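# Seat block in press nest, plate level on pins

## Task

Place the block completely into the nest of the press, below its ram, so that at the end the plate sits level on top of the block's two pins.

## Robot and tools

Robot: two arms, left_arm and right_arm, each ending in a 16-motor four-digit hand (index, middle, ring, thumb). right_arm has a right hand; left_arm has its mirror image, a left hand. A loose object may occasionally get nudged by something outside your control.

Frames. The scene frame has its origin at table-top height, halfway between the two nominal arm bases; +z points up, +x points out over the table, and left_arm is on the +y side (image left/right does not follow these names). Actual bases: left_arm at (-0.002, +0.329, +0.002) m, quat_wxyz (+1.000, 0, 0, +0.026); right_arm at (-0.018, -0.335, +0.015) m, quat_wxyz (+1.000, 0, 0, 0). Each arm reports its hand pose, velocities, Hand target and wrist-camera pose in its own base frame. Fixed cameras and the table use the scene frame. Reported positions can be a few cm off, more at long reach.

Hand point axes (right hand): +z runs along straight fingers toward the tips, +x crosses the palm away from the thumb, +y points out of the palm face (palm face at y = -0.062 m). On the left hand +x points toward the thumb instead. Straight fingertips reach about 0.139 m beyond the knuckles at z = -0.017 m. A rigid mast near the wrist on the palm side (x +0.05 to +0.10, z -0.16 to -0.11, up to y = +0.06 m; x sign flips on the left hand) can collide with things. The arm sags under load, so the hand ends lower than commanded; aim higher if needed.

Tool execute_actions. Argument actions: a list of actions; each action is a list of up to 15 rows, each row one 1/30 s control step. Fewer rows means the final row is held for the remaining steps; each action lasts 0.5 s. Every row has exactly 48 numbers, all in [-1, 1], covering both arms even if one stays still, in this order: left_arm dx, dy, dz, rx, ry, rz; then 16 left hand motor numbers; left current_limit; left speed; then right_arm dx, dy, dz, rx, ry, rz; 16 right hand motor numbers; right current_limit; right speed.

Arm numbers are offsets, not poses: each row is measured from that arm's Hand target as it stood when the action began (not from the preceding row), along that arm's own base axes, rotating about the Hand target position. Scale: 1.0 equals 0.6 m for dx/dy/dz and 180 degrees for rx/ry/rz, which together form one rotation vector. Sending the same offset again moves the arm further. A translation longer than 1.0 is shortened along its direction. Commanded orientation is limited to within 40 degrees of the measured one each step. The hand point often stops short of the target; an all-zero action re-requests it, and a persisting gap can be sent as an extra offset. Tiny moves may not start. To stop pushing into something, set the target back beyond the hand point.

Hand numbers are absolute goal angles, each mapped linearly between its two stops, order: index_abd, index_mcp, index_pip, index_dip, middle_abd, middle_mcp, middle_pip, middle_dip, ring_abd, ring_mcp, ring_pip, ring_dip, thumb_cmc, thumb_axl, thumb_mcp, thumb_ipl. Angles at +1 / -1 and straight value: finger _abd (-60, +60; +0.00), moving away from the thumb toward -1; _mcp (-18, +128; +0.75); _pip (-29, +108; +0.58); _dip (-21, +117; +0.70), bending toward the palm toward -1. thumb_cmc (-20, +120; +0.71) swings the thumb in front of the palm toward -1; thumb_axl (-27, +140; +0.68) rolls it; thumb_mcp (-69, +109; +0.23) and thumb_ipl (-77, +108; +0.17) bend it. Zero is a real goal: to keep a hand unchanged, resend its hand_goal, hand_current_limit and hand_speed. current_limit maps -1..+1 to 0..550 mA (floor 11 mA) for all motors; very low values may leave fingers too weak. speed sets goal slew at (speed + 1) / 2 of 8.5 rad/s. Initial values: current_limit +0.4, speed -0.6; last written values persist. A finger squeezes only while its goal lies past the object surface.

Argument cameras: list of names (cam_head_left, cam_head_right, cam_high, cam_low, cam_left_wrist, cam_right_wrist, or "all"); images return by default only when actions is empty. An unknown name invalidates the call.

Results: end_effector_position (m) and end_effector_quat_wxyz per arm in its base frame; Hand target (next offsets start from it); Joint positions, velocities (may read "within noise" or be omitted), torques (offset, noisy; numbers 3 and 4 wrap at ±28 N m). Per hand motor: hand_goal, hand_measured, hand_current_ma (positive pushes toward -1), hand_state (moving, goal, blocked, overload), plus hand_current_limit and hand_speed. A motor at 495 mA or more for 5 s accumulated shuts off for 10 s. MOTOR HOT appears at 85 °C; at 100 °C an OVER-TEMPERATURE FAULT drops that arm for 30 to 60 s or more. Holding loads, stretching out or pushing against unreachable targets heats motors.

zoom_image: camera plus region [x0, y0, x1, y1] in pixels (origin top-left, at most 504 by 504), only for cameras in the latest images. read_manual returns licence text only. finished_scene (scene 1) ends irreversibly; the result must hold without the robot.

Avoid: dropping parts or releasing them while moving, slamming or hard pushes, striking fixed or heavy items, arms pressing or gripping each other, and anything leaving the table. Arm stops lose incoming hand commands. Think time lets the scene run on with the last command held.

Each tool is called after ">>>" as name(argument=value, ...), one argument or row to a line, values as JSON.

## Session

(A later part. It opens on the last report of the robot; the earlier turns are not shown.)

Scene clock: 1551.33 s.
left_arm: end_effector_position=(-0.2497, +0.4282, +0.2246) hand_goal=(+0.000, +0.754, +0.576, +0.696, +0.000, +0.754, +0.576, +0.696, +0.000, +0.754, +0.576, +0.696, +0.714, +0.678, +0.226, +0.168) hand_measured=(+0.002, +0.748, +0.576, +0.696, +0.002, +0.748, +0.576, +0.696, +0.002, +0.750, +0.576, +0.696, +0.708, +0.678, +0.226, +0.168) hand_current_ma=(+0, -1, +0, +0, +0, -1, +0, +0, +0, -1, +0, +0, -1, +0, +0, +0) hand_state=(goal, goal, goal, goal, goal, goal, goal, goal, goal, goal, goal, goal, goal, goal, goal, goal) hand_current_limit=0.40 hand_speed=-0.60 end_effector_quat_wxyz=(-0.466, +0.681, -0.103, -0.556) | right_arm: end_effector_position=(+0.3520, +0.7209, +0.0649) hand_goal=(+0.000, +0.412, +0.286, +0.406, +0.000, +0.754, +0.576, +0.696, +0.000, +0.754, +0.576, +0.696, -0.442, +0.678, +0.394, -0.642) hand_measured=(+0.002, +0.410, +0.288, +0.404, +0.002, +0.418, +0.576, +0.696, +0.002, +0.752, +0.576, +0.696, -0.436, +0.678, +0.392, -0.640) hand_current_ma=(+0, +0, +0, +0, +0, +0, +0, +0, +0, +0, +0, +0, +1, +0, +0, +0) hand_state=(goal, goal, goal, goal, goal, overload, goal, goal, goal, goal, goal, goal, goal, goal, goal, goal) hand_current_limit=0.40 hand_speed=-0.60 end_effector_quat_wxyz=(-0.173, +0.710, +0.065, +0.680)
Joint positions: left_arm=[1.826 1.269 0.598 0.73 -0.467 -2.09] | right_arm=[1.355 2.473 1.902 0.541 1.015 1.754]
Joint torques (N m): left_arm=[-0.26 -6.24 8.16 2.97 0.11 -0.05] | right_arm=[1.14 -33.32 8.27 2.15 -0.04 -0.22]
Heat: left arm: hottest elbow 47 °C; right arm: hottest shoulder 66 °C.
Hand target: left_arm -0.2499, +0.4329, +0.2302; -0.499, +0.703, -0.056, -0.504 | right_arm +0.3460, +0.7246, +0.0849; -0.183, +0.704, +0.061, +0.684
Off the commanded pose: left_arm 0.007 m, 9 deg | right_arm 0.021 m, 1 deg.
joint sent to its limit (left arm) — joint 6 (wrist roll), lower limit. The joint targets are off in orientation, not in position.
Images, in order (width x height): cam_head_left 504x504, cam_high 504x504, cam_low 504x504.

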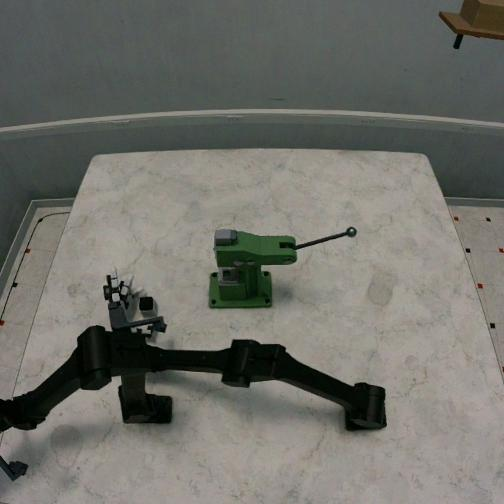

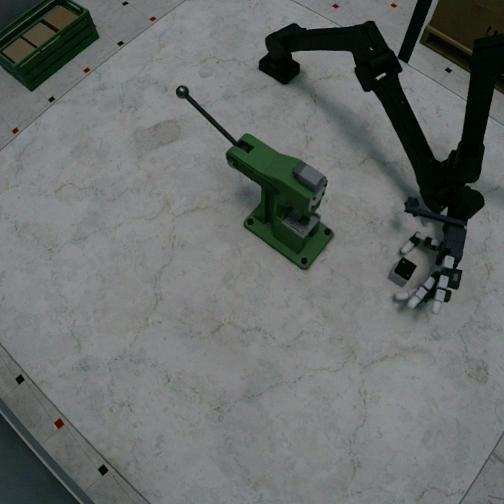

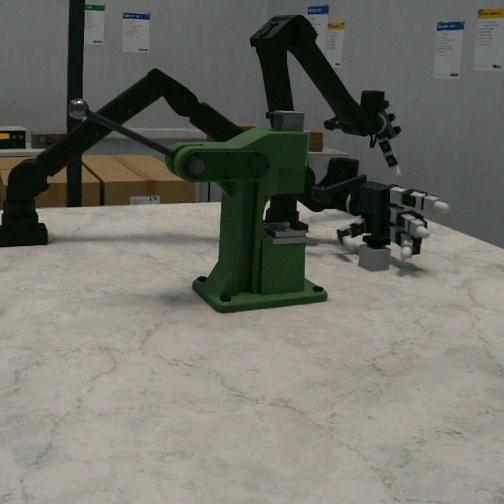

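>>> execute_actions(
  actions=[
    [[0,0,0,0,0,0,0,0.754,0.576,0.696,0,0.754,0.576,0.696,0,0.754,0.576,0.696,0.714,0.678,0.226,0.168,0.4,-0.6,0,-0.002,-0.05,0,0,0,0,0.411,0.285,0.406,0,0.754,0.576,0.696,0,0.754,0.576,0.696,-0.443,0.678,0.393,-0.643,0.4,-0.6]],
  ],
)

Scene clock: 1579.33 s.
left_arm: end_effector_position=(-0.2497, +0.4282, +0.2246) hand_goal=(+0.000, +0.754, +0.576, +0.696, +0.000, +0.754, +0.576, +0.696, +0.000, +0.754, +0.576, +0.696, +0.714, +0.678, +0.226, +0.168) hand_measured=(+0.002, +0.748, +0.576, +0.696, +0.002, +0.748, +0.576, +0.696, +0.002, +0.750, +0.576, +0.696, +0.708, +0.678, +0.226, +0.168) hand_current_ma=(+0, -1, +0, +0, +0, -1, +0, +0, +0, -1, +0, +0, -1, +0, +0, +0) hand_state=(goal, goal, goal, goal, goal, goal, goal, goal, goal, goal, goal, goal, goal, goal, goal, goal) hand_current_limit=0.40 hand_speed=-0.60 end_effector_quat_wxyz=(-0.466, +0.681, -0.103, -0.556) | right_arm: end_effector_position=(+0.3522, +0.7218, +0.0676) hand_goal=(+0.000, +0.412, +0.286, +0.406, +0.000, +0.754, +0.576, +0.696, +0.000, +0.754, +0.576, +0.696, -0.442, +0.678, +0.394, -0.642) hand_measured=(+0.002, +0.410, +0.288, +0.404, +0.002, +0.418, +0.576, +0.696, +0.002, +0.752, +0.576, +0.696, -0.436, +0.678, +0.392, -0.640) hand_current_ma=(+0, +0, +0, +0, +0, +0, +0, +0, +0, +0, +0, +0, +1, +0, +0, +0) hand_state=(goal, goal, goal, goal, goal, overload, goal, goal, goal, goal, goal, goal, goal, goal, goal, goal) hand_current_limit=0.40 hand_speed=-0.60 end_effector_quat_wxyz=(-0.185, +0.704, +0.054, +0.684)
Joint positions: left_arm=[1.826 1.269 0.598 0.73 -0.467 -2.09] | right_arm=[1.355 2.473 1.9 0.578 1.016 1.754]
Joint torques (N m): left_arm=[-0.67 -5.77 8.27 3.06 0.08 -0.04] | right_arm=[1.08 -29.22 8.29 2.5 -0.1 -0.21]
Heat: left arm: hottest elbow 47 °C; right arm: hottest shoulder 65 °C.
Hand target: left_arm -0.2499, +0.4329, +0.2302; -0.499, +0.703, -0.056, -0.504 | right_arm +0.3460, +0.7233, +0.0548; -0.182, +0.704, +0.061, +0.684
Off the commanded pose: left_arm 0.007 m, 9 deg | right_arm 0.014 m, 1 deg.
joint sent to its limit (left arm) — joint 6 (wrist roll), lower limit. The joint targets are off in orientation, not in position.

>>> execute_actions(
  actions=[
    [[0,0,0,0,0,0,0,0.754,0.576,0.696,0,0.754,0.576,0.696,0,0.754,0.576,0.696,0.714,0.678,0.226,0.168,0.4,-0.6,0,-0.002,-0.025,0,0,0,0,0.411,0.285,0.406,0,0.754,0.576,0.696,0,0.754,0.576,0.696,-0.443,0.678,0.393,-0.643,0.4,-0.6]],
  ],
)

Scene clock: 1585.67 s.
left_arm: end_effector_position=(-0.2497, +0.4282, +0.2246) hand_goal=(+0.000, +0.754, +0.576, +0.696, +0.000, +0.754, +0.576, +0.696, +0.000, +0.754, +0.576, +0.696, +0.714, +0.678, +0.226, +0.168) hand_measured=(+0.002, +0.748, +0.576, +0.696, +0.002, +0.748, +0.576, +0.696, +0.002, +0.750, +0.576, +0.696, +0.708, +0.678, +0.226, +0.168) hand_current_ma=(+0, -1, +0, +0, +0, -1, +0, +0, +0, -1, +0, +0, -1, +0, +0, +0) hand_state=(goal, goal, goal, goal, goal, goal, goal, goal, goal, goal, goal, goal, goal, goal, goal, goal) hand_current_limit=0.40 hand_speed=-0.60 end_effector_quat_wxyz=(-0.466, +0.681, -0.103, -0.556) | right_arm: end_effector_position=(+0.3522, +0.7215, +0.0680) hand_goal=(+0.000, +0.412, +0.286, +0.406, +0.000, +0.754, +0.576, +0.696, +0.000, +0.754, +0.576, +0.696, -0.442, +0.678, +0.394, -0.642) hand_measured=(+0.002, +0.410, +0.288, +0.404, +0.002, +0.418, +0.576, +0.696, +0.002, +0.752, +0.576, +0.696, -0.436, +0.678, +0.392, -0.640) hand_current_ma=(+0, +0, +0, +0, +0, +0, +0, +0, +0, +0, +0, +0, +1, +0, +0, +0) hand_state=(goal, goal, goal, goal, goal, overload, goal, goal, goal, goal, goal, goal, goal, goal, goal, goal) hand_current_limit=0.40 hand_speed=-0.60 end_effector_quat_wxyz=(-0.191, +0.701, +0.047, +0.686)
Joint positions: left_arm=[1.826 1.269 0.598 0.73 -0.467 -2.09] | right_arm=[1.355 2.473 1.895 0.602 1.016 1.754]
Joint torques (N m): left_arm=[-0.5 -5.95 8.28 3.02 0.13 -0.04] | right_arm=[1.08 -27.34 8.29 2.41 -0.14 -0.21]
Heat: left arm: hottest elbow 47 °C; right arm: hottest shoulder 64 °C.
Hand target: left_arm -0.2499, +0.4329, +0.2302; -0.499, +0.703, -0.056, -0.504 | right_arm +0.3460, +0.7222, +0.0398; -0.182, +0.704, +0.061, +0.684
Off the commanded pose: left_arm 0.007 m, 9 deg | right_arm 0.029 m, 2 deg.
joint sent to its limit (left arm) — joint 6 (wrist roll), lower limit. The joint targets are off in orientation, not in position.

>>> execute_actions(
  actions=[
    [[0,0,0,0,0,0,0,0.754,0.576,0.696,0,0.754,0.576,0.696,0,0.754,0.576,0.696,0.714,0.678,0.226,0.168,0.4,-0.6,0,-0.002,-0.025,0,0,0,0,0.411,0.285,0.406,0,0.754,0.576,0.696,0,0.754,0.576,0.696,-0.443,0.678,0.393,-0.643,0.4,-0.6]],
  ],
)

Scene clock: 1590.40 s.
left_arm: end_effector_position=(-0.2497, +0.4282, +0.2246) hand_goal=(+0.000, +0.754, +0.576, +0.696, +0.000, +0.754, +0.576, +0.696, +0.000, +0.754, +0.576, +0.696, +0.714, +0.678, +0.226, +0.168) hand_measured=(+0.002, +0.748, +0.576, +0.696, +0.002, +0.748, +0.576, +0.696, +0.002, +0.750, +0.576, +0.696, +0.708, +0.678, +0.226, +0.168) hand_current_ma=(+0, -1, +0, +0, +0, -1, +0, +0, +0, -1, +0, +0, -1, +0, +0, +0) hand_state=(goal, goal, goal, goal, goal, goal, goal, goal, goal, goal, goal, goal, goal, goal, goal, goal) hand_current_limit=0.40 hand_speed=-0.60 end_effector_quat_wxyz=(-0.466, +0.681, -0.103, -0.556) | right_arm: end_effector_position=(+0.3517, +0.7197, +0.0485) hand_goal=(+0.000, +0.412, +0.286, +0.406, +0.000, +0.754, +0.576, +0.696, +0.000, +0.754, +0.576, +0.696, -0.442, +0.678, +0.394, -0.642) hand_measured=(+0.002, +0.410, +0.288, +0.404, +0.002, +0.418, +0.576, +0.696, +0.002, +0.752, +0.576, +0.696, -0.436, +0.678, +0.392, -0.640) hand_current_ma=(+0, +0, +0, +0, +0, +0, +0, +0, +0, +0, +0, +0, +1, +0, +0, +0) hand_state=(goal, goal, goal, goal, goal, overload, goal, goal, goal, goal, goal, goal, goal, goal, goal, goal) hand_current_limit=0.40 hand_speed=-0.60 end_effector_quat_wxyz=(-0.189, +0.702, +0.050, +0.685)
Joint positions: left_arm=[1.826 1.269 0.598 0.73 -0.467 -2.09] | right_arm=[1.355 2.5 1.892 0.624 1.016 1.754]
Joint torques (N m): left_arm=[-0.62 -5.95 8.31 2.86 0.12 -0.06] | right_arm=[1.03 -27.52 8.5 2.45 -0.15 -0.21]
Heat: left arm: hottest elbow 47 °C; right arm: hottest shoulder 63 °C.
Hand target: left_arm -0.2499, +0.4329, +0.2302; -0.499, +0.703, -0.056, -0.504 | right_arm +0.3460, +0.7209, +0.0248; -0.182, +0.704, +0.061, +0.684
Off the commanded pose: left_arm 0.007 m, 9 deg | right_arm 0.024 m, 1 deg.
joint sent to its limit (left arm) — joint 6 (wrist roll), lower limit. The joint targets are off in orientation, not in position.

>>> execute_actions(
  actions=[
    [[0,0,0,0,0,0,0,0.754,0.576,0.696,0,0.754,0.576,0.696,0,0.754,0.576,0.696,0.714,0.678,0.226,0.168,0.4,-0.6,0,0,0,0,0,0,0,0.22,0.33,0.264,0,0.754,0.576,0.696,0,0.754,0.576,0.696,-0.443,0.678,0.133,-0.551,0.4,-0.85]],
  ],
  cameras=["cam_high","cam_low","cam_right_wrist"],
)

>>> zoom_image(
  camera="cam_high",
  region=[370, 220, 470, 320],
)

>>> zoom_image(
  camera="cam_low",
  region=[330, 190, 430, 290],
)

Scene clock: 1601.50 s.
left_arm: end_effector_position=(-0.2497, +0.4282, +0.2246) hand_goal=(+0.000, +0.754, +0.576, +0.696, +0.000, +0.754, +0.576, +0.696, +0.000, +0.754, +0.576, +0.696, +0.714, +0.678, +0.226, +0.168) hand_measured=(+0.002, +0.748, +0.576, +0.696, +0.002, +0.748, +0.576, +0.696, +0.002, +0.750, +0.576, +0.696, +0.708, +0.678, +0.226, +0.168) hand_current_ma=(+0, -1, +0, +0, +0, -1, +0, +0, +0, -1, +0, +0, -1, +0, +0, +0) hand_state=(goal, goal, goal, goal, goal, goal, goal, goal, goal, goal, goal, goal, goal, goal, goal, goal) hand_current_limit=0.40 hand_speed=-0.60 end_effector_quat_wxyz=(-0.466, +0.681, -0.103, -0.556) | right_arm: end_effector_position=(+0.3517, +0.7197, +0.0485) hand_goal=(+0.000, +0.220, +0.330, +0.264, +0.000, +0.754, +0.576, +0.696, +0.000, +0.754, +0.576, +0.696, -0.442, +0.678, +0.134, -0.550) hand_measured=(+0.002, +0.220, +0.326, +0.266, +0.002, +0.418, +0.576, +0.696, +0.002, +0.752, +0.576, +0.696, -0.436, +0.678, +0.136, -0.552) hand_current_ma=(+0, +0, +0, +0, +0, +0, +0, +0, +0, +0, +0, +0, +1, +0, +0, +0) hand_state=(goal, goal, goal, goal, goal, overload, goal, goal, goal, goal, goal, goal, goal, goal, goal, goal) hand_current_limit=0.40 hand_speed=-0.85 end_effector_quat_wxyz=(-0.189, +0.702, +0.050, +0.685)
Joint positions: left_arm=[1.826 1.269 0.598 0.73 -0.467 -2.09] | right_arm=[1.355 2.5 1.892 0.624 1.016 1.754]
Joint torques (N m): left_arm=[-1.26 -6.24 8.39 2.91 0.15 -0.13] | right_arm=[1.08 -27.52 8.54 2.44 -0.15 -0.22]
Heat: left arm: hottest elbow 47 °C; right arm: hottest shoulder 59 °C.
Hand target: left_arm -0.2499, +0.4329, +0.2302; -0.499, +0.703, -0.056, -0.504 | right_arm +0.3460, +0.7209, +0.0248; -0.182, +0.704, +0.061, +0.684
Off the commanded pose: left_arm 0.007 m, 9 deg | right_arm 0.024 m, 1 deg.
joint sent to its limit (left arm) — joint 6 (wrist roll), lower limit. The joint targets are off in orientation, not in position.
camera_calibration:
cam_right_wrist: T_world_to_cam=[[0.223063, -0.443926, -0.867855, 0.322766], [-0.896407, 0.25639, -0.361551, 0.0962047], [0.383011, 0.8586, -0.340747, -0.612853], [0, 0, 0, 1]] pos_world=[0.248971, 0.644814, 0.106069]
Images, in order (width x height): cam_high 504x504, cam_low 504x504, cam_right_wrist 504x504.

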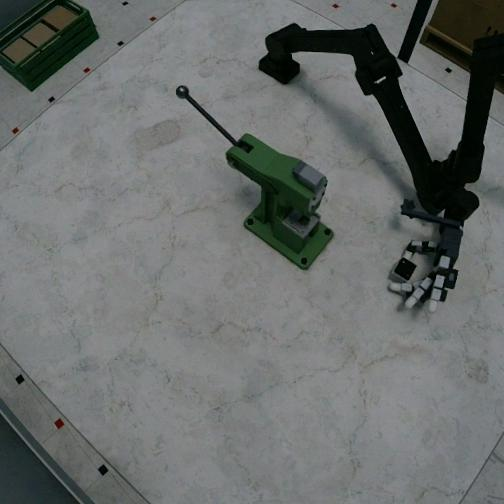

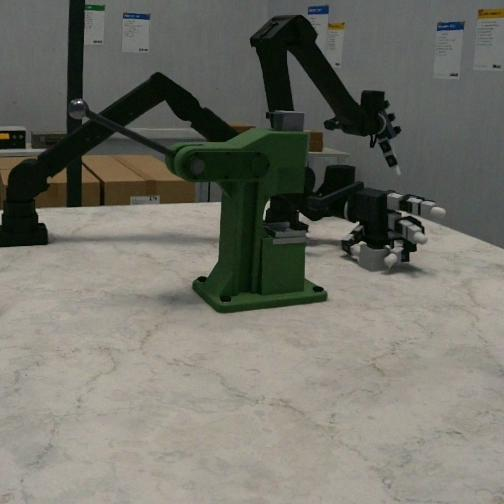

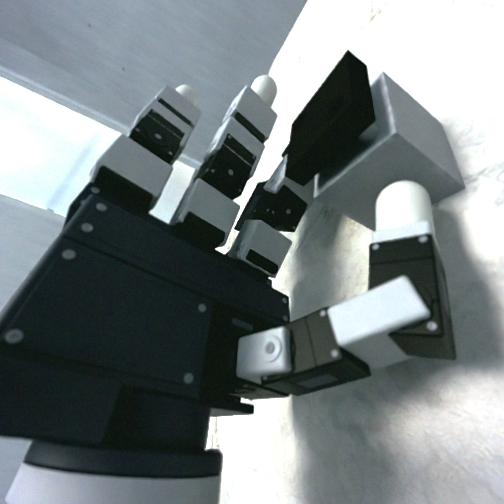

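Scaled by 5.040 from the camera's 504x504 image, which has a finer 720x720 frame.

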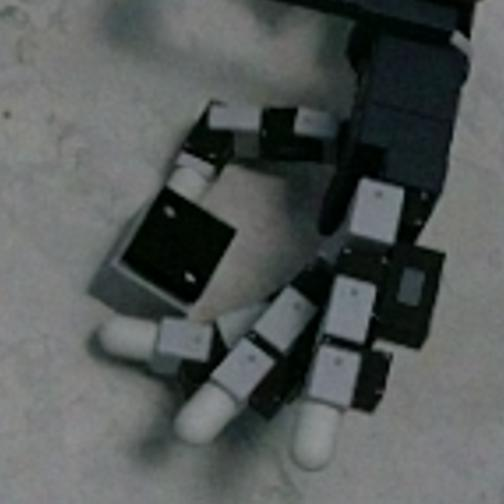

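Scaled by 5.040 from the camera's 504x504 image, which has a finer 720x720 frame.

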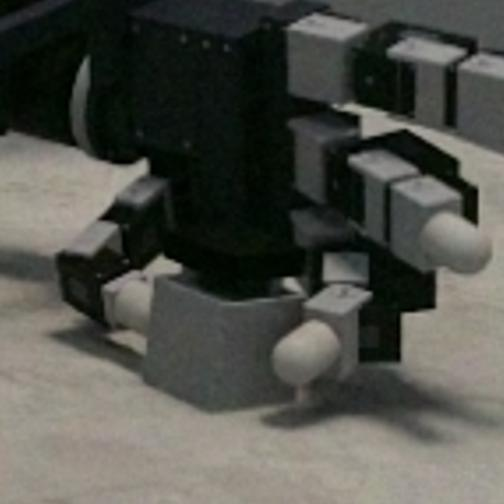

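>>> execute_actions(
  actions=[
    [[0,0,0,0,0,0,0,0.754,0.576,0.696,0,0.754,0.576,0.696,0,0.754,0.576,0.696,0.714,0.678,0.226,0.168,0.4,-0.6,0,0,0,0,0,0,0,0.13,0.35,0.203,0,0.754,0.576,0.696,0,0.754,0.576,0.696,-0.443,0.678,0.02,-0.512,0.1,-0.85]],
  ],
)

Scene clock: 1607.27 s.
left_arm: end_effector_position=(-0.2497, +0.4282, +0.2246) hand_goal=(+0.000, +0.754, +0.576, +0.696, +0.000, +0.754, +0.576, +0.696, +0.000, +0.754, +0.576, +0.696, +0.714, +0.678, +0.226, +0.168) hand_measured=(+0.002, +0.748, +0.576, +0.696, +0.002, +0.748, +0.576, +0.696, +0.002, +0.750, +0.576, +0.696, +0.708, +0.678, +0.226, +0.168) hand_current_ma=(+0, -1, +0, +0, +0, -1, +0, +0, +0, -1, +0, +0, -1, +0, +0, +0) hand_state=(goal, goal, goal, goal, goal, goal, goal, goal, goal, goal, goal, goal, goal, goal, goal, goal) hand_current_limit=0.40 hand_speed=-0.60 end_effector_quat_wxyz=(-0.466, +0.681, -0.103, -0.556) | right_arm: end_effector_position=(+0.3517, +0.7192, +0.0485) hand_goal=(+0.000, +0.130, +0.350, +0.204, +0.000, +0.754, +0.576, +0.696, +0.000, +0.754, +0.576, +0.696, -0.442, +0.678, +0.020, -0.512) hand_measured=(+0.002, +0.166, +0.362, +0.208, +0.002, +0.418, +0.576, +0.696, +0.002, +0.752, +0.576, +0.696, -0.436, +0.678, +0.082, -0.500) hand_current_ma=(+0, +26, +3, +0, +0, +0, +0, +0, +0, +0, +0, +0, +1, +0, +109, +5) hand_state=(goal, blocked, goal, goal, goal, overload, goal, goal, goal, goal, goal, goal, goal, goal, blocked, goal) hand_current_limit=0.10 hand_speed=-0.85 end_effector_quat_wxyz=(-0.188, +0.702, +0.049, +0.685)
Joint positions: left_arm=[1.826 1.269 0.598 0.73 -0.467 -2.09] | right_arm=[1.355 2.5 1.892 0.624 1.018 1.754]
Joint torques (N m): left_arm=[-0.21 -6.65 8.02 3.12 0.09 -0.07] | right_arm=[1.03 -27.58 8.53 2.43 -0.22 -0.22]
Heat: left arm: hottest elbow 47 °C; right arm: hottest shoulder 57 °C.
Hand target: left_arm -0.2499, +0.4329, +0.2302; -0.499, +0.703, -0.056, -0.504 | right_arm +0.3460, +0.7209, +0.0248; -0.182, +0.704, +0.061, +0.684
Off the commanded pose: left_arm 0.007 m, 9 deg | right_arm 0.024 m, 2 deg.
joint sent to its limit (left arm) — joint 6 (wrist roll), lower limit. The joint targets are off in orientation, not in position.

>>> execute_actions(
  actions=[
    [[0,0,0,0,0,0,0,0.754,0.576,0.696,0,0.754,0.576,0.696,0,0.754,0.576,0.696,0.714,0.678,0.226,0.168,0.4,-0.6,0,0,0,0,0,0,0,0.04,0.34,0.20,0,0.754,0.576,0.696,0,0.754,0.576,0.696,-0.443,0.678,-0.05,-0.512,0.1,-0.9]],
    [[0,0,0,0,0,0,0,0.754,0.576,0.696,0,0.754,0.576,0.696,0,0.754,0.576,0.696,0.714,0.678,0.226,0.168,0.4,-0.6,0,0,0,0,0,0,0,0.04,0.34,0.20,0,0.754,0.576,0.696,0,0.754,0.576,0.696,-0.443,0.678,-0.05,-0.512,0.1,-0.9]],
  ],
  cameras=["cam_high","cam_low","cam_right_wrist","cam_head_left"],
)

>>> zoom_image(
  camera="cam_high",
  region=[370, 220, 470, 320],
)

>>> zoom_image(
  camera="cam_low",
  region=[330, 190, 430, 290],
)

Scene clock: 1623.27 s.
left_arm: end_effector_position=(-0.2497, +0.4282, +0.2246) hand_goal=(+0.000, +0.754, +0.576, +0.696, +0.000, +0.754, +0.576, +0.696, +0.000, +0.754, +0.576, +0.696, +0.714, +0.678, +0.226, +0.168) hand_measured=(+0.002, +0.748, +0.576, +0.696, +0.002, +0.748, +0.576, +0.696, +0.002, +0.750, +0.576, +0.696, +0.708, +0.678, +0.226, +0.168) hand_current_ma=(+0, -1, +0, +0, +0, -1, +0, +0, +0, -1, +0, +0, -1, +0, +0, +0) hand_state=(goal, goal, goal, goal, goal, goal, goal, goal, goal, goal, goal, goal, goal, goal, goal, goal) hand_current_limit=0.40 hand_speed=-0.60 end_effector_quat_wxyz=(-0.466, +0.681, -0.103, -0.556) | right_arm: end_effector_position=(+0.3517, +0.7192, +0.0482) hand_goal=(+0.000, +0.040, +0.340, +0.200, +0.000, +0.754, +0.576, +0.696, +0.000, +0.754, +0.576, +0.696, -0.442, +0.678, -0.050, -0.512) hand_measured=(+0.004, +0.166, +0.362, +0.204, +0.002, +0.418, +0.576, +0.696, +0.002, +0.752, +0.576, +0.696, -0.436, +0.678, +0.062, -0.490) hand_current_ma=(+0, +283, +10, +0, +0, +0, +0, +0, +0, +0, +0, +0, +1, +0, +302, +17) hand_state=(goal, blocked, blocked, goal, goal, overload, goal, goal, goal, goal, goal, goal, goal, goal, blocked, blocked) hand_current_limit=0.10 hand_speed=-0.90 end_effector_quat_wxyz=(-0.187, +0.702, +0.049, +0.685)
Joint positions: left_arm=[1.826 1.269 0.598 0.73 -0.467 -2.09] | right_arm=[1.355 2.5 1.892 0.624 1.018 1.754]
Joint torques (N m): left_arm=[-0.73 -5.66 8.28 3.1 0.12 0] | right_arm=[1.08 -27.58 8.54 2.45 -0.23 -0.22]
Heat: left arm: hottest elbow 47 °C; right arm: hottest shoulder 55 °C.
Hand target: left_arm -0.2499, +0.4329, +0.2302; -0.499, +0.703, -0.056, -0.504 | right_arm +0.3460, +0.7209, +0.0246; -0.182, +0.704, +0.061, +0.684
Off the commanded pose: left_arm 0.007 m, 9 deg | right_arm 0.024 m, 1 deg.
joint sent to its limit (left arm) — joint 6 (wrist roll), lower limit. The joint targets are off in orientation, not in position.
camera_calibration:
cam_right_wrist: T_world_to_cam=[[0.22218, -0.445294, -0.867381, 0.3236], [-0.895771, 0.258064, -0.361936, 0.0948076], [0.385007, 0.857389, -0.341544, -0.612306], [0, 0, 0, 1]] pos_world=[0.248771, 0.644615, 0.105869]
Images, in order (width x height): cam_head_left 504x504, cam_high 504x504, cam_low 504x504, cam_right_wrist 504x504.

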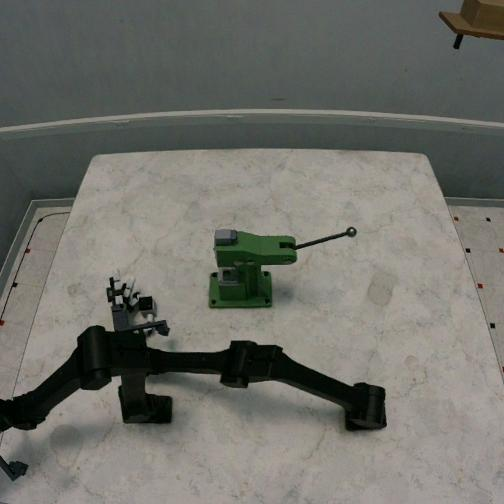

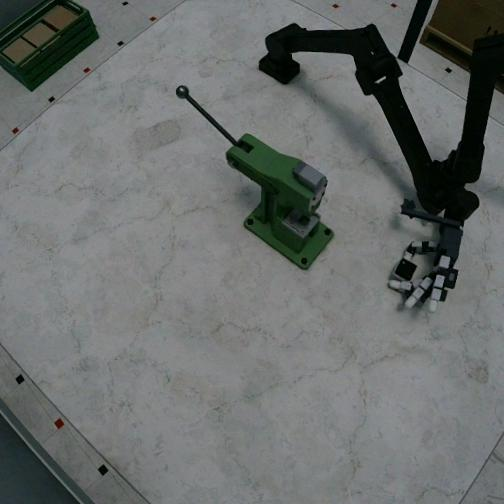

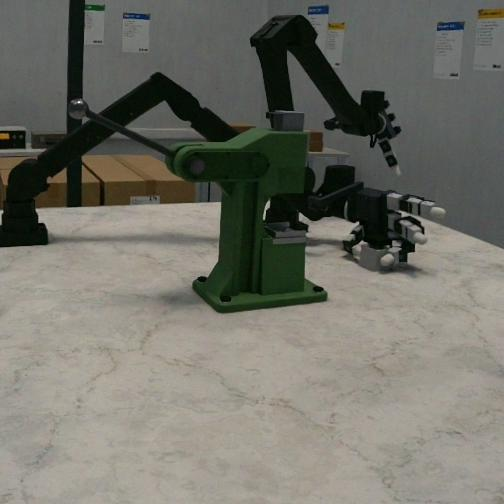

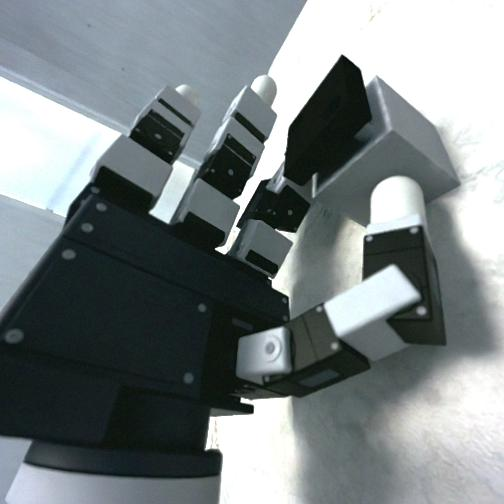

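Scaled by 5.040 from the camera's 504x504 image, which has a finer 720x720 frame.

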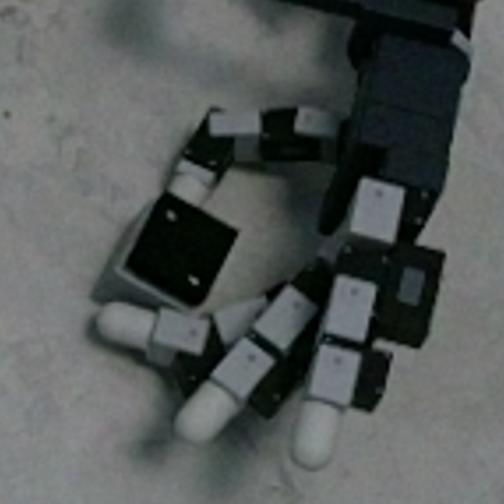

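Scaled by 5.040 from the camera's 504x504 image, which has a finer 720x720 frame.

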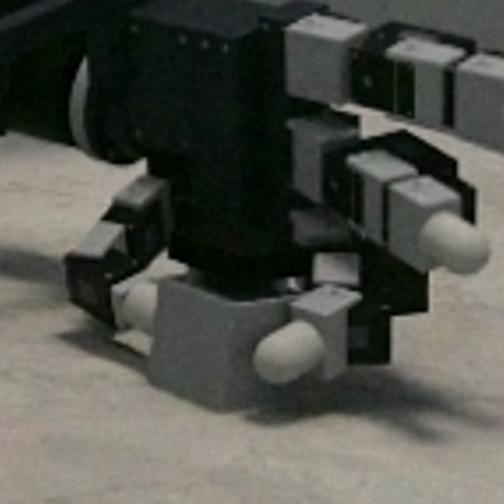

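>>> execute_actions(
  actions=[
    [[0,0,0,0,0,0,0,0.754,0.576,0.696,0,0.754,0.576,0.696,0,0.754,0.576,0.696,0.714,0.678,0.226,0.168,0.4,-0.6,0,0,0,0,0,0,0,-0.04,0.33,0.19,0,0.754,0.576,0.696,0,0.754,0.576,0.696,-0.443,0.678,-0.13,-0.512,0.5,-0.9]],
    [[0,0,0,0,0,0,0,0.754,0.576,0.696,0,0.754,0.576,0.696,0,0.754,0.576,0.696,0.714,0.678,0.226,0.168,0.4,-0.6,0,0,0.06,0,0,0,0,-0.04,0.33,0.19,0,0.754,0.576,0.696,0,0.754,0.576,0.696,-0.443,0.678,-0.13,-0.512,0.5,-0.9]],
  ],
)

Scene clock: 1652.67 s.
left_arm: end_effector_position=(-0.2497, +0.4282, +0.2246) hand_goal=(+0.000, +0.754, +0.576, +0.696, +0.000, +0.754, +0.576, +0.696, +0.000, +0.754, +0.576, +0.696, +0.714, +0.678, +0.226, +0.168) hand_measured=(+0.002, +0.748, +0.576, +0.696, +0.002, +0.748, +0.576, +0.696, +0.002, +0.750, +0.576, +0.696, +0.708, +0.678, +0.226, +0.168) hand_current_ma=(+0, -1, +0, +0, +0, -1, +0, +0, +0, -1, +0, +0, -1, +0, +0, +0) hand_state=(goal, goal, goal, goal, goal, goal, goal, goal, goal, goal, goal, goal, goal, goal, goal, goal) hand_current_limit=0.40 hand_speed=-0.60 end_effector_quat_wxyz=(-0.466, +0.681, -0.103, -0.556) | right_arm: end_effector_position=(+0.3516, +0.7183, +0.0473) hand_goal=(+0.000, -0.040, +0.330, +0.190, +0.000, +0.754, +0.576, +0.696, +0.000, +0.754, +0.576, +0.696, -0.442, +0.678, -0.130, -0.512) hand_measured=(-0.002, +0.166, +0.366, +0.196, +0.002, +0.418, +0.576, +0.696, +0.002, +0.752, +0.576, +0.696, -0.436, +0.678, +0.054, -0.486) hand_current_ma=(+0, +413, +23, +1, +0, +0, +0, +0, +0, +0, +0, +0, +1, +0, +412, +23) hand_state=(goal, blocked, blocked, goal, goal, overload, goal, goal, goal, goal, goal, goal, goal, goal, blocked, blocked) hand_current_limit=0.50 hand_speed=-0.90 end_effector_quat_wxyz=(-0.179, +0.705, +0.058, +0.683)
Joint positions: left_arm=[1.826 1.269 0.598 0.73 -0.467 -2.09] | right_arm=[1.355 2.499 1.891 0.604 1.017 1.747]
Joint torques (N m): left_arm=[-1.26 -5.71 8.5 2.92 0.11 -0.03] | right_arm=[1.08 -32.91 7.82 1.35 -0.16 -0.17]
Heat: left arm: hottest elbow 47 °C; right arm: hottest shoulder 53 °C.
Hand target: left_arm -0.2499, +0.4329, +0.2302; -0.499, +0.703, -0.056, -0.504 | right_arm +0.3460, +0.7209, +0.0609; -0.182, +0.704, +0.061, +0.684
Off the commanded pose: left_arm 0.007 m, 9 deg | right_arm 0.015 m, 1 deg.
joint sent to its limit (left arm) — joint 6 (wrist roll), lower limit. The joint targets are off in orientation, not in position.

>>> execute_actions(
  actions=[
    [[0,0,0,0,0,0,0,0.754,0.576,0.696,0,0.754,0.576,0.696,0,0.754,0.576,0.696,0.714,0.678,0.226,0.168,0.4,-0.6,0.005,0,0.035,0,0,0,0,-0.04,0.33,0.19,0,0.754,0.576,0.696,0,0.754,0.576,0.696,-0.443,0.678,-0.13,-0.512,0.5,-0.9]],
    [[0,0,0,0,0,0,0,0.754,0.576,0.696,0,0.754,0.576,0.696,0,0.754,0.576,0.696,0.714,0.678,0.226,0.168,0.4,-0.6,0.005,0,0.035,0,0,0,0,-0.04,0.33,0.19,0,0.754,0.576,0.696,0,0.754,0.576,0.696,-0.443,0.678,-0.13,-0.512,0.5,-0.9]],
  ],
  cameras=["cam_high","cam_low","cam_right_wrist"],
)

>>> zoom_image(
  camera="cam_low",
  region=[330, 170, 450, 290],
)

Scene clock: 1662.17 s.
left_arm: end_effector_position=(-0.2497, +0.4282, +0.2246) hand_goal=(+0.000, +0.754, +0.576, +0.696, +0.000, +0.754, +0.576, +0.696, +0.000, +0.754, +0.576, +0.696, +0.714, +0.678, +0.226, +0.168) hand_measured=(+0.002, +0.748, +0.576, +0.696, +0.002, +0.748, +0.576, +0.696, +0.002, +0.750, +0.576, +0.696, +0.708, +0.678, +0.226, +0.168) hand_current_ma=(+0, -1, +0, +0, +0, -1, +0, +0, +0, -1, +0, +0, -1, +0, +0, +0) hand_state=(goal, goal, goal, goal, goal, goal, goal, goal, goal, goal, goal, goal, goal, goal, goal, goal) hand_current_limit=0.40 hand_speed=-0.60 end_effector_quat_wxyz=(-0.466, +0.681, -0.103, -0.556) | right_arm: end_effector_position=(+0.3507, +0.7151, +0.0540) hand_goal=(+0.000, -0.040, +0.330, +0.190, +0.000, +0.754, +0.576, +0.696, +0.000, +0.754, +0.576, +0.696, -0.442, +0.678, -0.130, -0.512) hand_measured=(+0.002, +0.166, +0.366, +0.194, +0.002, +0.418, +0.576, +0.696, +0.002, +0.752, +0.576, +0.696, -0.418, +0.694, +0.042, -0.484) hand_current_ma=(+0, +413, +24, +0, +0, +0, +0, +0, +0, +0, +0, +0, +12, +8, +412, +27) hand_state=(goal, blocked, blocked, goal, goal, overload, goal, goal, goal, goal, goal, goal, blocked, goal, blocked, blocked) hand_current_limit=0.50 hand_speed=-0.90 end_effector_quat_wxyz=(-0.162, +0.714, +0.079, +0.676)
Joint positions: left_arm=[1.826 1.269 0.598 0.73 -0.467 -2.09] | right_arm=[1.355 2.472 1.876 0.534 1.01 1.749]
Joint torques (N m): left_arm=[-0.5 -6.42 8.31 3.29 0.16 0.01] | right_arm=[0.38 -36.25 9.06 1.66 -0.1 -0.18]
Heat: left arm: hottest elbow 47 °C; right arm: hottest shoulder 52 °C.
Hand target: left_arm -0.2499, +0.4329, +0.2302; -0.499, +0.703, -0.056, -0.504 | right_arm +0.3520, +0.7210, +0.1028; -0.183, +0.704, +0.061, +0.684
Off the commanded pose: left_arm 0.007 m, 9 deg | right_arm 0.049 m, 3 deg.
joint sent to its limit (left arm) — joint 6 (wrist roll), lower limit. The joint targets are off in orientation, not in position.
camera_calibration:
cam_right_wrist: T_world_to_cam=[[0.212973, -0.512677, -0.831748, 0.376554], [-0.90345, 0.220824, -0.367445, 0.126646], [0.37205, 0.829698, -0.416148, -0.578125], [0, 0, 0, 1]] pos_world=[0.249314, 0.644754, 0.119147]
Images, in order (width x height): cam_high 504x504, cam_low 504x504, cam_right_wrist 504x504.

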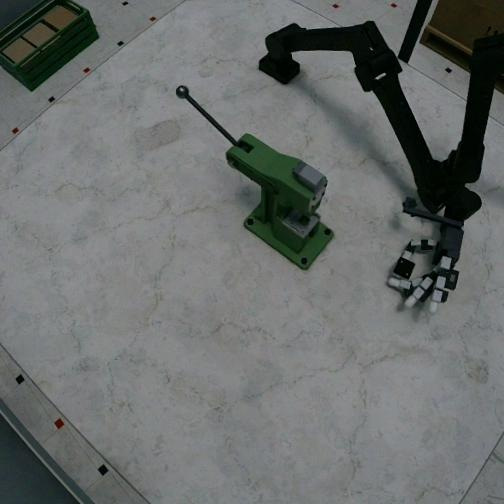

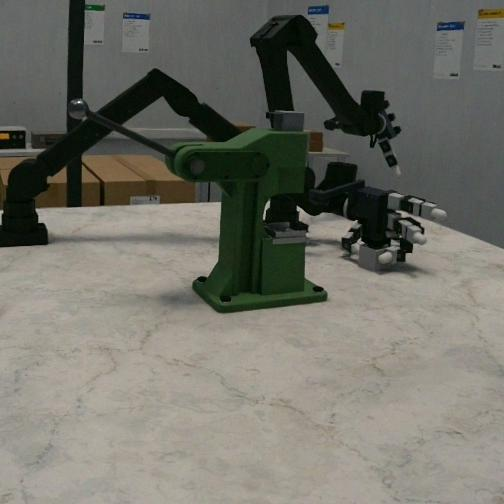

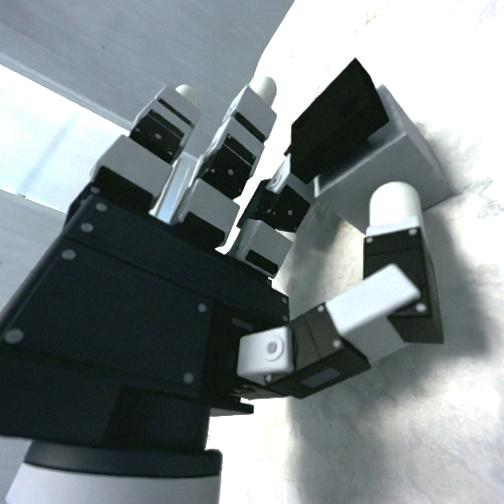

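Scaled by 4.200 from the camera's 504x504 image, which has a finer 720x720 frame.

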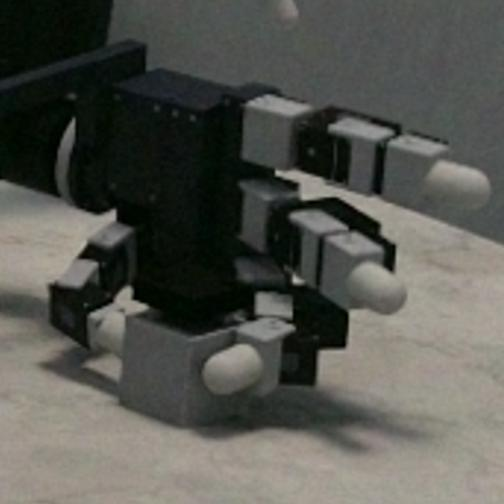

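>>> execute_actions(
  actions=[
    [[0,0,0,0,0,0,0,0.754,0.576,0.696,0,0.754,0.576,0.696,0,0.754,0.576,0.696,0.714,0.678,0.226,0.168,0.4,-0.6,0,0,0.02,0,0,0,0,-0.04,0.33,0.19,0,0.754,0.576,0.696,0,0.754,0.576,0.696,-0.443,0.678,-0.13,-0.512,0.5,-0.9]],
    [[0,0,0,0,0,0,0,0.754,0.576,0.696,0,0.754,0.576,0.696,0,0.754,0.576,0.696,0.714,0.678,0.226,0.168,0.4,-0.6,0,0,0.02,0,0,0,0,-0.04,0.33,0.19,0,0.754,0.576,0.696,0,0.754,0.576,0.696,-0.443,0.678,-0.13,-0.512,0.5,-0.9]],
  ],
  cameras=["cam_high","cam_low","cam_right_wrist"],
)

>>> zoom_image(
  camera="cam_low",
  region=[330, 170, 450, 290],
)

Scene clock: 1673.17 s.
left_arm: end_effector_position=(-0.2497, +0.4282, +0.2246) hand_goal=(+0.000, +0.754, +0.576, +0.696, +0.000, +0.754, +0.576, +0.696, +0.000, +0.754, +0.576, +0.696, +0.714, +0.678, +0.226, +0.168) hand_measured=(+0.002, +0.748, +0.576, +0.696, +0.002, +0.748, +0.576, +0.696, +0.002, +0.750, +0.576, +0.696, +0.708, +0.678, +0.226, +0.168) hand_current_ma=(+0, -1, +0, +0, +0, -1, +0, +0, +0, -1, +0, +0, -1, +0, +0, +0) hand_state=(goal, goal, goal, goal, goal, goal, goal, goal, goal, goal, goal, goal, goal, goal, goal, goal) hand_current_limit=0.40 hand_speed=-0.60 end_effector_quat_wxyz=(-0.466, +0.681, -0.103, -0.556) | right_arm: end_effector_position=(+0.3506, +0.7157, +0.0699) hand_goal=(+0.000, -0.040, +0.330, +0.190, +0.000, +0.754, +0.576, +0.696, +0.000, +0.754, +0.576, +0.696, -0.442, +0.678, -0.130, -0.512) hand_measured=(+0.012, +0.166, +0.366, +0.192, +0.002, +0.418, +0.576, +0.696, +0.002, +0.752, +0.576, +0.696, -0.414, +0.700, +0.028, -0.482) hand_current_ma=(+2, +413, +24, +0, +0, +0, +0, +0, +0, +0, +0, +0, +16, +14, +412, +29) hand_state=(goal, blocked, blocked, goal, goal, overload, goal, goal, goal, goal, goal, goal, blocked, blocked, blocked, blocked) hand_current_limit=0.50 hand_speed=-0.90 end_effector_quat_wxyz=(-0.162, +0.717, +0.079, +0.674)
Joint positions: left_arm=[1.826 1.269 0.598 0.73 -0.467 -2.09] | right_arm=[1.355 2.445 1.876 0.495 1.009 1.76]
Joint torques (N m): left_arm=[-0.62 -5.83 8.14 2.91 0.11 -0.11] | right_arm=[0.44 -36.84 9.42 1.77 -0.06 -0.29]
Heat: left arm: hottest elbow 47 °C; right arm: hottest shoulder 55 °C.
Hand target: left_arm -0.2499, +0.4329, +0.2302; -0.499, +0.703, -0.056, -0.504 | right_arm +0.3520, +0.7210, +0.1269; -0.182, +0.704, +0.061, +0.684
Off the commanded pose: left_arm 0.007 m, 9 deg | right_arm 0.057 m, 4 deg.
joint sent to its limit (left arm) — joint 6 (wrist roll), lower limit. The joint targets are off in orientation, not in position.
camera_calibration:
cam_right_wrist: T_world_to_cam=[[0.207919, -0.513597, -0.832459, 0.392634], [-0.905842, 0.220024, -0.361994, 0.133307], [0.369081, 0.829341, -0.419491, -0.570371], [0, 0, 0, 1]] pos_world=[0.249632, 0.645358, 0.135843]
Images, in order (width x height): cam_high 504x504, cam_low 504x504, cam_right_wrist 504x504.

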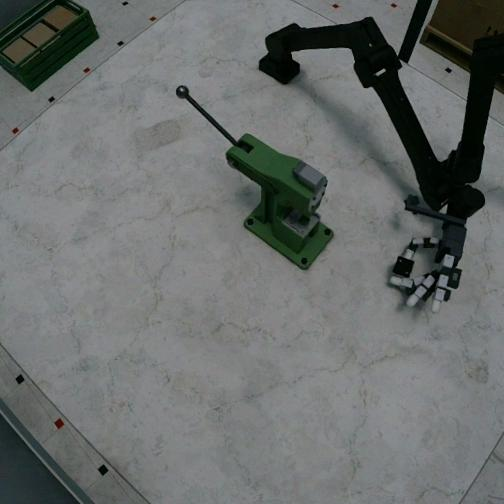

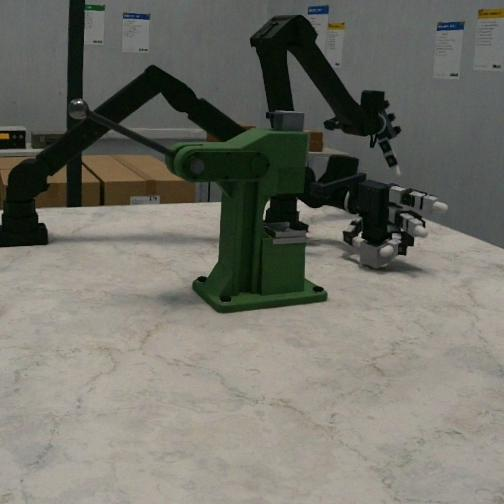

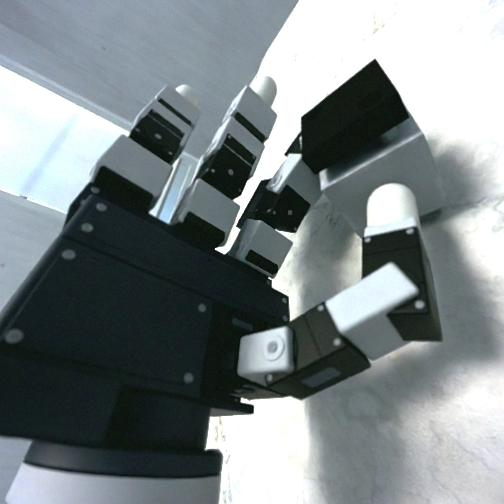

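Scaled by 4.200 from the camera's 504x504 image, which has a finer 720x720 frame.

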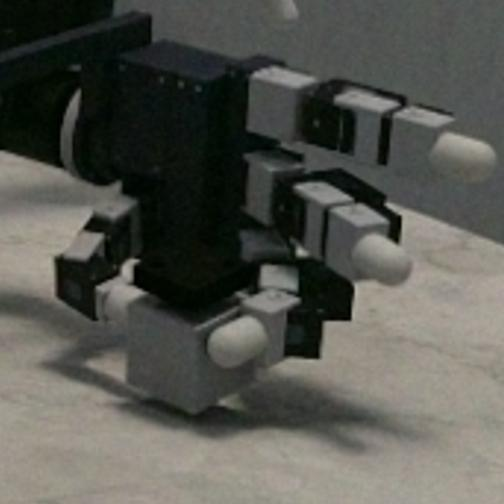

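>>> execute_actions(
  actions=[
    [[0,0,0,0,0,0,0,0.754,0.576,0.696,0,0.754,0.576,0.696,0,0.754,0.576,0.696,0.714,0.678,0.226,0.168,0.4,-0.6,0,0,-0.07,0,0,0,0,-0.04,0.33,0.19,0,0.754,0.576,0.696,0,0.754,0.576,0.696,-0.443,0.678,-0.13,-0.512,0.5,-0.9]],
    [[0,0,0,0,0,0,0,0.754,0.576,0.696,0,0.754,0.576,0.696,0,0.754,0.576,0.696,0.714,0.678,0.226,0.168,0.4,-0.6,0,0,-0.04,0,0,0,0,-0.04,0.33,0.19,0,0.754,0.576,0.696,0,0.754,0.576,0.696,-0.443,0.678,-0.13,-0.512,0.5,-0.9]],
  ],
)

Scene clock: 1721.30 s.
left_arm: end_effector_position=(-0.2497, +0.4282, +0.2246) hand_goal=(+0.000, +0.754, +0.576, +0.696, +0.000, +0.754, +0.576, +0.696, +0.000, +0.754, +0.576, +0.696, +0.714, +0.678, +0.226, +0.168) hand_measured=(+0.002, +0.748, +0.576, +0.696, +0.002, +0.748, +0.576, +0.696, +0.002, +0.750, +0.576, +0.696, +0.708, +0.678, +0.226, +0.168) hand_current_ma=(+0, -1, +0, +0, +0, -1, +0, +0, +0, -1, +0, +0, -1, +0, +0, +0) hand_state=(goal, goal, goal, goal, goal, goal, goal, goal, goal, goal, goal, goal, goal, goal, goal, goal) hand_current_limit=0.40 hand_speed=-0.60 end_effector_quat_wxyz=(-0.466, +0.681, -0.103, -0.556) | right_arm: end_effector_position=(+0.3508, +0.7169, +0.0587) hand_goal=(+0.000, -0.040, +0.330, +0.190, +0.000, +0.754, +0.576, +0.696, +0.000, +0.754, +0.576, +0.696, -0.442, +0.678, -0.130, -0.512) hand_measured=(+0.008, +0.166, +0.366, +0.192, +0.002, +0.418, +0.576, +0.696, +0.002, +0.752, +0.576, +0.696, -0.414, +0.700, +0.026, -0.482) hand_current_ma=(+1, +412, +24, +0, +0, +0, +0, +0, +0, +0, +0, +0, +16, +14, +412, +29) hand_state=(goal, blocked, blocked, goal, goal, overload, goal, goal, goal, goal, goal, goal, blocked, blocked, blocked, blocked) hand_current_limit=0.50 hand_speed=-0.90 end_effector_quat_wxyz=(-0.178, +0.710, +0.064, +0.679)
Joint positions: left_arm=[1.826 1.269 0.598 0.73 -0.467 -2.09] | right_arm=[1.355 2.467 1.874 0.564 1.008 1.763]
Joint torques (N m): left_arm=[-0.62 -6.07 8.4 3.18 0.2 -0.08] | right_arm=[0.5 -29.63 9.81 2.8 -0.11 -0.3]
Heat: left arm: hottest elbow 47 °C; right arm: hottest shoulder 72 °C.
Hand target: left_arm -0.2499, +0.4329, +0.2302; -0.499, +0.703, -0.056, -0.504 | right_arm +0.3520, +0.7210, +0.0608; -0.182, +0.704, +0.061, +0.684
Off the commanded pose: left_arm 0.007 m, 9 deg | right_arm 0.005 m, 1 deg.
joint sent to its limit (left arm) — joint 6 (wrist roll), lower limit. The joint targets are off in orientation, not in position.

>>> execute_actions(
  actions=[
    [[0,0,0,0,0,0,0,0.754,0.576,0.696,0,0.754,0.576,0.696,0,0.754,0.576,0.696,0.714,0.678,0.226,0.168,0.4,-0.6,0,0,-0.03,0,0,0,0,-0.04,0.33,0.19,0,0.754,0.576,0.696,0,0.754,0.576,0.696,-0.443,0.678,-0.13,-0.512,0.5,-0.9]],
    [[0,0,0,0,0,0,0,0.754,0.576,0.696,0,0.754,0.576,0.696,0,0.754,0.576,0.696,0.714,0.678,0.226,0.168,0.4,-0.6,0,0,-0.02,0,0,0,0,-0.04,0.33,0.19,0,0.754,0.576,0.696,0,0.754,0.576,0.696,-0.443,0.678,-0.13,-0.512,0.5,-0.9]],
  ],
  cameras=["cam_low"],
)

>>> zoom_image(
  camera="cam_low",
  region=[330, 170, 450, 290],
)

Scene clock: 1732.13 s.
left_arm: end_effector_position=(-0.2497, +0.4282, +0.2246) hand_goal=(+0.000, +0.754, +0.576, +0.696, +0.000, +0.754, +0.576, +0.696, +0.000, +0.754, +0.576, +0.696, +0.714, +0.678, +0.226, +0.168) hand_measured=(+0.002, +0.748, +0.576, +0.696, +0.002, +0.748, +0.576, +0.696, +0.002, +0.750, +0.576, +0.696, +0.708, +0.678, +0.226, +0.168) hand_current_ma=(+0, -1, +0, +0, +0, -1, +0, +0, +0, -1, +0, +0, -1, +0, +0, +0) hand_state=(goal, goal, goal, goal, goal, goal, goal, goal, goal, goal, goal, goal, goal, goal, goal, goal) hand_current_limit=0.40 hand_speed=-0.60 end_effector_quat_wxyz=(-0.466, +0.681, -0.103, -0.556) | right_arm: end_effector_position=(+0.3510, +0.7178, +0.0514) hand_goal=(+0.000, -0.040, +0.330, +0.190, +0.000, +0.754, +0.576, +0.696, +0.000, +0.754, +0.576, +0.696, -0.442, +0.678, -0.130, -0.512) hand_measured=(+0.006, +0.166, +0.368, +0.192, +0.002, +0.418, +0.576, +0.696, +0.002, +0.752, +0.576, +0.696, -0.432, +0.682, +0.026, -0.482) hand_current_ma=(+1, +412, +27, +0, +0, +0, +0, +0, +0, +0, +0, +0, +2, +1, +413, +29) hand_state=(goal, blocked, blocked, goal, goal, overload, goal, goal, goal, goal, goal, goal, goal, goal, blocked, blocked) hand_current_limit=0.50 hand_speed=-0.90 end_effector_quat_wxyz=(-0.188, +0.704, +0.057, +0.682)
Joint positions: left_arm=[1.826 1.269 0.598 0.73 -0.467 -2.09] | right_arm=[1.355 2.484 1.874 0.613 1.006 1.757]
Joint torques (N m): left_arm=[-0.91 -6.36 8.23 3.02 0.09 -0.06] | right_arm=[0.44 -26.81 10.25 2.45 -0.06 -0.24]
Heat: left arm: hottest elbow 48 °C; right arm: hottest shoulder 67 °C.
Hand target: left_arm -0.2499, +0.4329, +0.2302; -0.499, +0.703, -0.056, -0.504 | right_arm +0.3520, +0.7209, +0.0307; -0.182, +0.704, +0.061, +0.684
Off the commanded pose: left_arm 0.007 m, 9 deg | right_arm 0.021 m, 1 deg.
joint sent to its limit (left arm) — joint 6 (wrist roll), lower limit. The joint targets are off in orientation, not in position.
Images, in order (width x height): cam_low 504x504.

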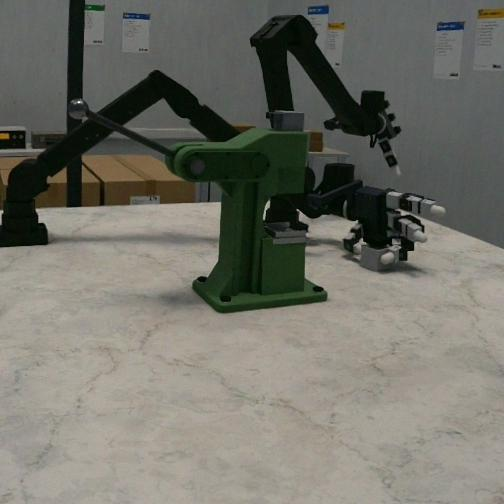

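Scaled by 4.200 from the camera's 504x504 image, which has a finer 720x720 frame.

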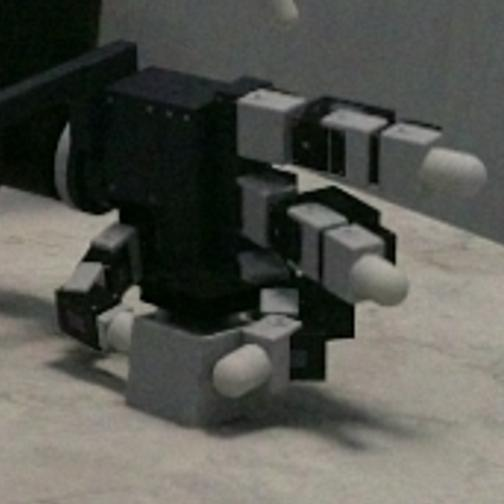

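>>> execute_actions(
  actions=[
    [[0,0,0,0,0,0,0,0.754,0.576,0.696,0,0.754,0.576,0.696,0,0.754,0.576,0.696,0.714,0.678,0.226,0.168,0.4,-0.6,0,0,0,0,0,0,0,0.27,0.33,0.264,0,0.754,0.576,0.696,0,0.754,0.576,0.696,-0.443,0.678,0.17,-0.551,0.2,-0.85]],
    [[0,0,0,0,0,0,0,0.754,0.576,0.696,0,0.754,0.576,0.696,0,0.754,0.576,0.696,0.714,0.678,0.226,0.168,0.4,-0.6,0,0,0.07,0,0,0,0,0.27,0.33,0.264,0,0.754,0.576,0.696,0,0.754,0.576,0.696,-0.443,0.774,0.17,-0.551,0.2,-0.85]],
    [[0,0,0,0,0,0,0,0.754,0.576,0.696,0,0.754,0.576,0.696,0,0.754,0.576,0.696,0.714,0.678,0.226,0.168,0.4,-0.6,0,0,0.03,0,0,0,0,0.27,0.33,0.264,0,0.754,0.576,0.696,0,0.754,0.576,0.696,-0.443,0.774,0.17,-0.551,0.2,-0.85]],
  ],
)

Scene clock: 1765.00 s.
left_arm: end_effector_position=(-0.2497, +0.4282, +0.2246) hand_goal=(+0.000, +0.754, +0.576, +0.696, +0.000, +0.754, +0.576, +0.696, +0.000, +0.754, +0.576, +0.696, +0.714, +0.678, +0.226, +0.168) hand_measured=(+0.002, +0.748, +0.576, +0.696, +0.002, +0.748, +0.576, +0.696, +0.002, +0.750, +0.576, +0.696, +0.708, +0.678, +0.226, +0.168) hand_current_ma=(+0, -1, +0, +0, +0, -1, +0, +0, +0, -1, +0, +0, -1, +0, +0, +0) hand_state=(goal, goal, goal, goal, goal, goal, goal, goal, goal, goal, goal, goal, goal, goal, goal, goal) hand_current_limit=0.40 hand_speed=-0.60 end_effector_quat_wxyz=(-0.466, +0.681, -0.103, -0.556) | right_arm: end_effector_position=(+0.3510, +0.7175, +0.0686) hand_goal=(+0.000, +0.270, +0.330, +0.264, +0.000, +0.754, +0.576, +0.696, +0.000, +0.754, +0.576, +0.696, -0.442, +0.774, +0.170, -0.550) hand_measured=(+0.004, +0.264, +0.332, +0.262, +0.002, +0.418, +0.576, +0.696, +0.002, +0.752, +0.576, +0.696, -0.436, +0.774, +0.168, -0.548) hand_current_ma=(+0, -1, +0, +0, +0, +0, +0, +0, +0, +0, +0, +0, +1, +0, +0, +0) hand_state=(goal, goal, goal, goal, goal, overload, goal, goal, goal, goal, goal, goal, goal, goal, goal, goal) hand_current_limit=0.20 hand_speed=-0.85 end_effector_quat_wxyz=(-0.178, +0.709, +0.066, +0.680)
Joint positions: left_arm=[1.826 1.269 0.598 0.73 -0.467 -2.09] | right_arm=[1.355 2.454 1.874 0.556 1.007 1.755]
Joint torques (N m): left_arm=[-0.38 -6.01 8.4 2.95 0.16 -0.03] | right_arm=[0.5 -32.67 9.46 1.46 -0.06 -0.24]
Heat: left arm: hottest elbow 48 °C; right arm: hottest shoulder 62 °C.
Hand target: left_arm -0.2499, +0.4329, +0.2302; -0.499, +0.703, -0.056, -0.504 | right_arm +0.3520, +0.7209, +0.0909; -0.182, +0.704, +0.061, +0.684
Off the commanded pose: left_arm 0.007 m, 9 deg | right_arm 0.022 m, 1 deg.
joint sent to its limit (left arm) — joint 6 (wrist roll), lower limit. The joint targets are off in orientation, not in position.

>>> execute_actions(
  actions=[
    [[0,0,0,0,0,0,0,0.754,0.576,0.696,0,0.754,0.576,0.696,0,0.754,0.576,0.696,0.714,0.678,0.226,0.168,0.4,-0.6,0,0,-0.08,0,0,0,0,0.27,0.33,0.264,0,0.754,0.576,0.696,0,0.754,0.576,0.696,-0.443,0.774,0.17,-0.551,0.2,-0.85]],
    [[0,0,0,0,0,0,0,0.754,0.576,0.696,0,0.754,0.576,0.696,0,0.754,0.576,0.696,0.714,0.678,0.226,0.168,0.4,-0.6,0,0,-0.01,0,0,0,0,0.27,0.33,0.264,0,0.754,0.576,0.696,0,0.754,0.576,0.696,-0.443,0.774,0.17,-0.551,0.2,-0.85]],
  ],
)

Scene clock: 1776.27 s.
left_arm: end_effector_position=(-0.2497, +0.4282, +0.2246) hand_goal=(+0.000, +0.754, +0.576, +0.696, +0.000, +0.754, +0.576, +0.696, +0.000, +0.754, +0.576, +0.696, +0.714, +0.678, +0.226, +0.168) hand_measured=(+0.002, +0.748, +0.576, +0.696, +0.002, +0.748, +0.576, +0.696, +0.002, +0.750, +0.576, +0.696, +0.708, +0.678, +0.226, +0.168) hand_current_ma=(+0, -1, +0, +0, +0, -1, +0, +0, +0, -1, +0, +0, -1, +0, +0, +0) hand_state=(goal, goal, goal, goal, goal, goal, goal, goal, goal, goal, goal, goal, goal, goal, goal, goal) hand_current_limit=0.40 hand_speed=-0.60 end_effector_quat_wxyz=(-0.466, +0.681, -0.103, -0.556) | right_arm: end_effector_position=(+0.3511, +0.7176, +0.0542) hand_goal=(+0.000, +0.270, +0.330, +0.264, +0.000, +0.754, +0.576, +0.696, +0.000, +0.754, +0.576, +0.696, -0.442, +0.774, +0.170, -0.550) hand_measured=(+0.004, +0.264, +0.332, +0.262, +0.002, +0.418, +0.576, +0.696, +0.002, +0.752, +0.576, +0.696, -0.436, +0.774, +0.168, -0.548) hand_current_ma=(+0, -1, +0, +0, +0, +0, +0, +0, +0, +0, +0, +0, +1, +0, +0, +0) hand_state=(goal, goal, goal, goal, goal, overload, goal, goal, goal, goal, goal, goal, goal, goal, goal, goal) hand_current_limit=0.20 hand_speed=-0.85 end_effector_quat_wxyz=(-0.186, +0.705, +0.058, +0.682)
Joint positions: left_arm=[1.826 1.269 0.598 0.73 -0.467 -2.09] | right_arm=[1.355 2.479 1.874 0.605 1.007 1.755]
Joint torques (N m): left_arm=[0.03 -5.36 8.29 2.99 0.12 0] | right_arm=[0.62 -27.22 10.13 2.48 -0.09 -0.22]
Heat: left arm: hottest elbow 48 °C; right arm: hottest shoulder 64 °C.
Hand target: left_arm -0.2499, +0.4329, +0.2302; -0.499, +0.703, -0.056, -0.504 | right_arm +0.3520, +0.7209, +0.0368; -0.182, +0.704, +0.061, +0.684
Off the commanded pose: left_arm 0.007 m, 9 deg | right_arm 0.018 m, 1 deg.
joint sent to its limit (left arm) — joint 6 (wrist roll), lower limit. The joint targets are off in orientation, not in position.


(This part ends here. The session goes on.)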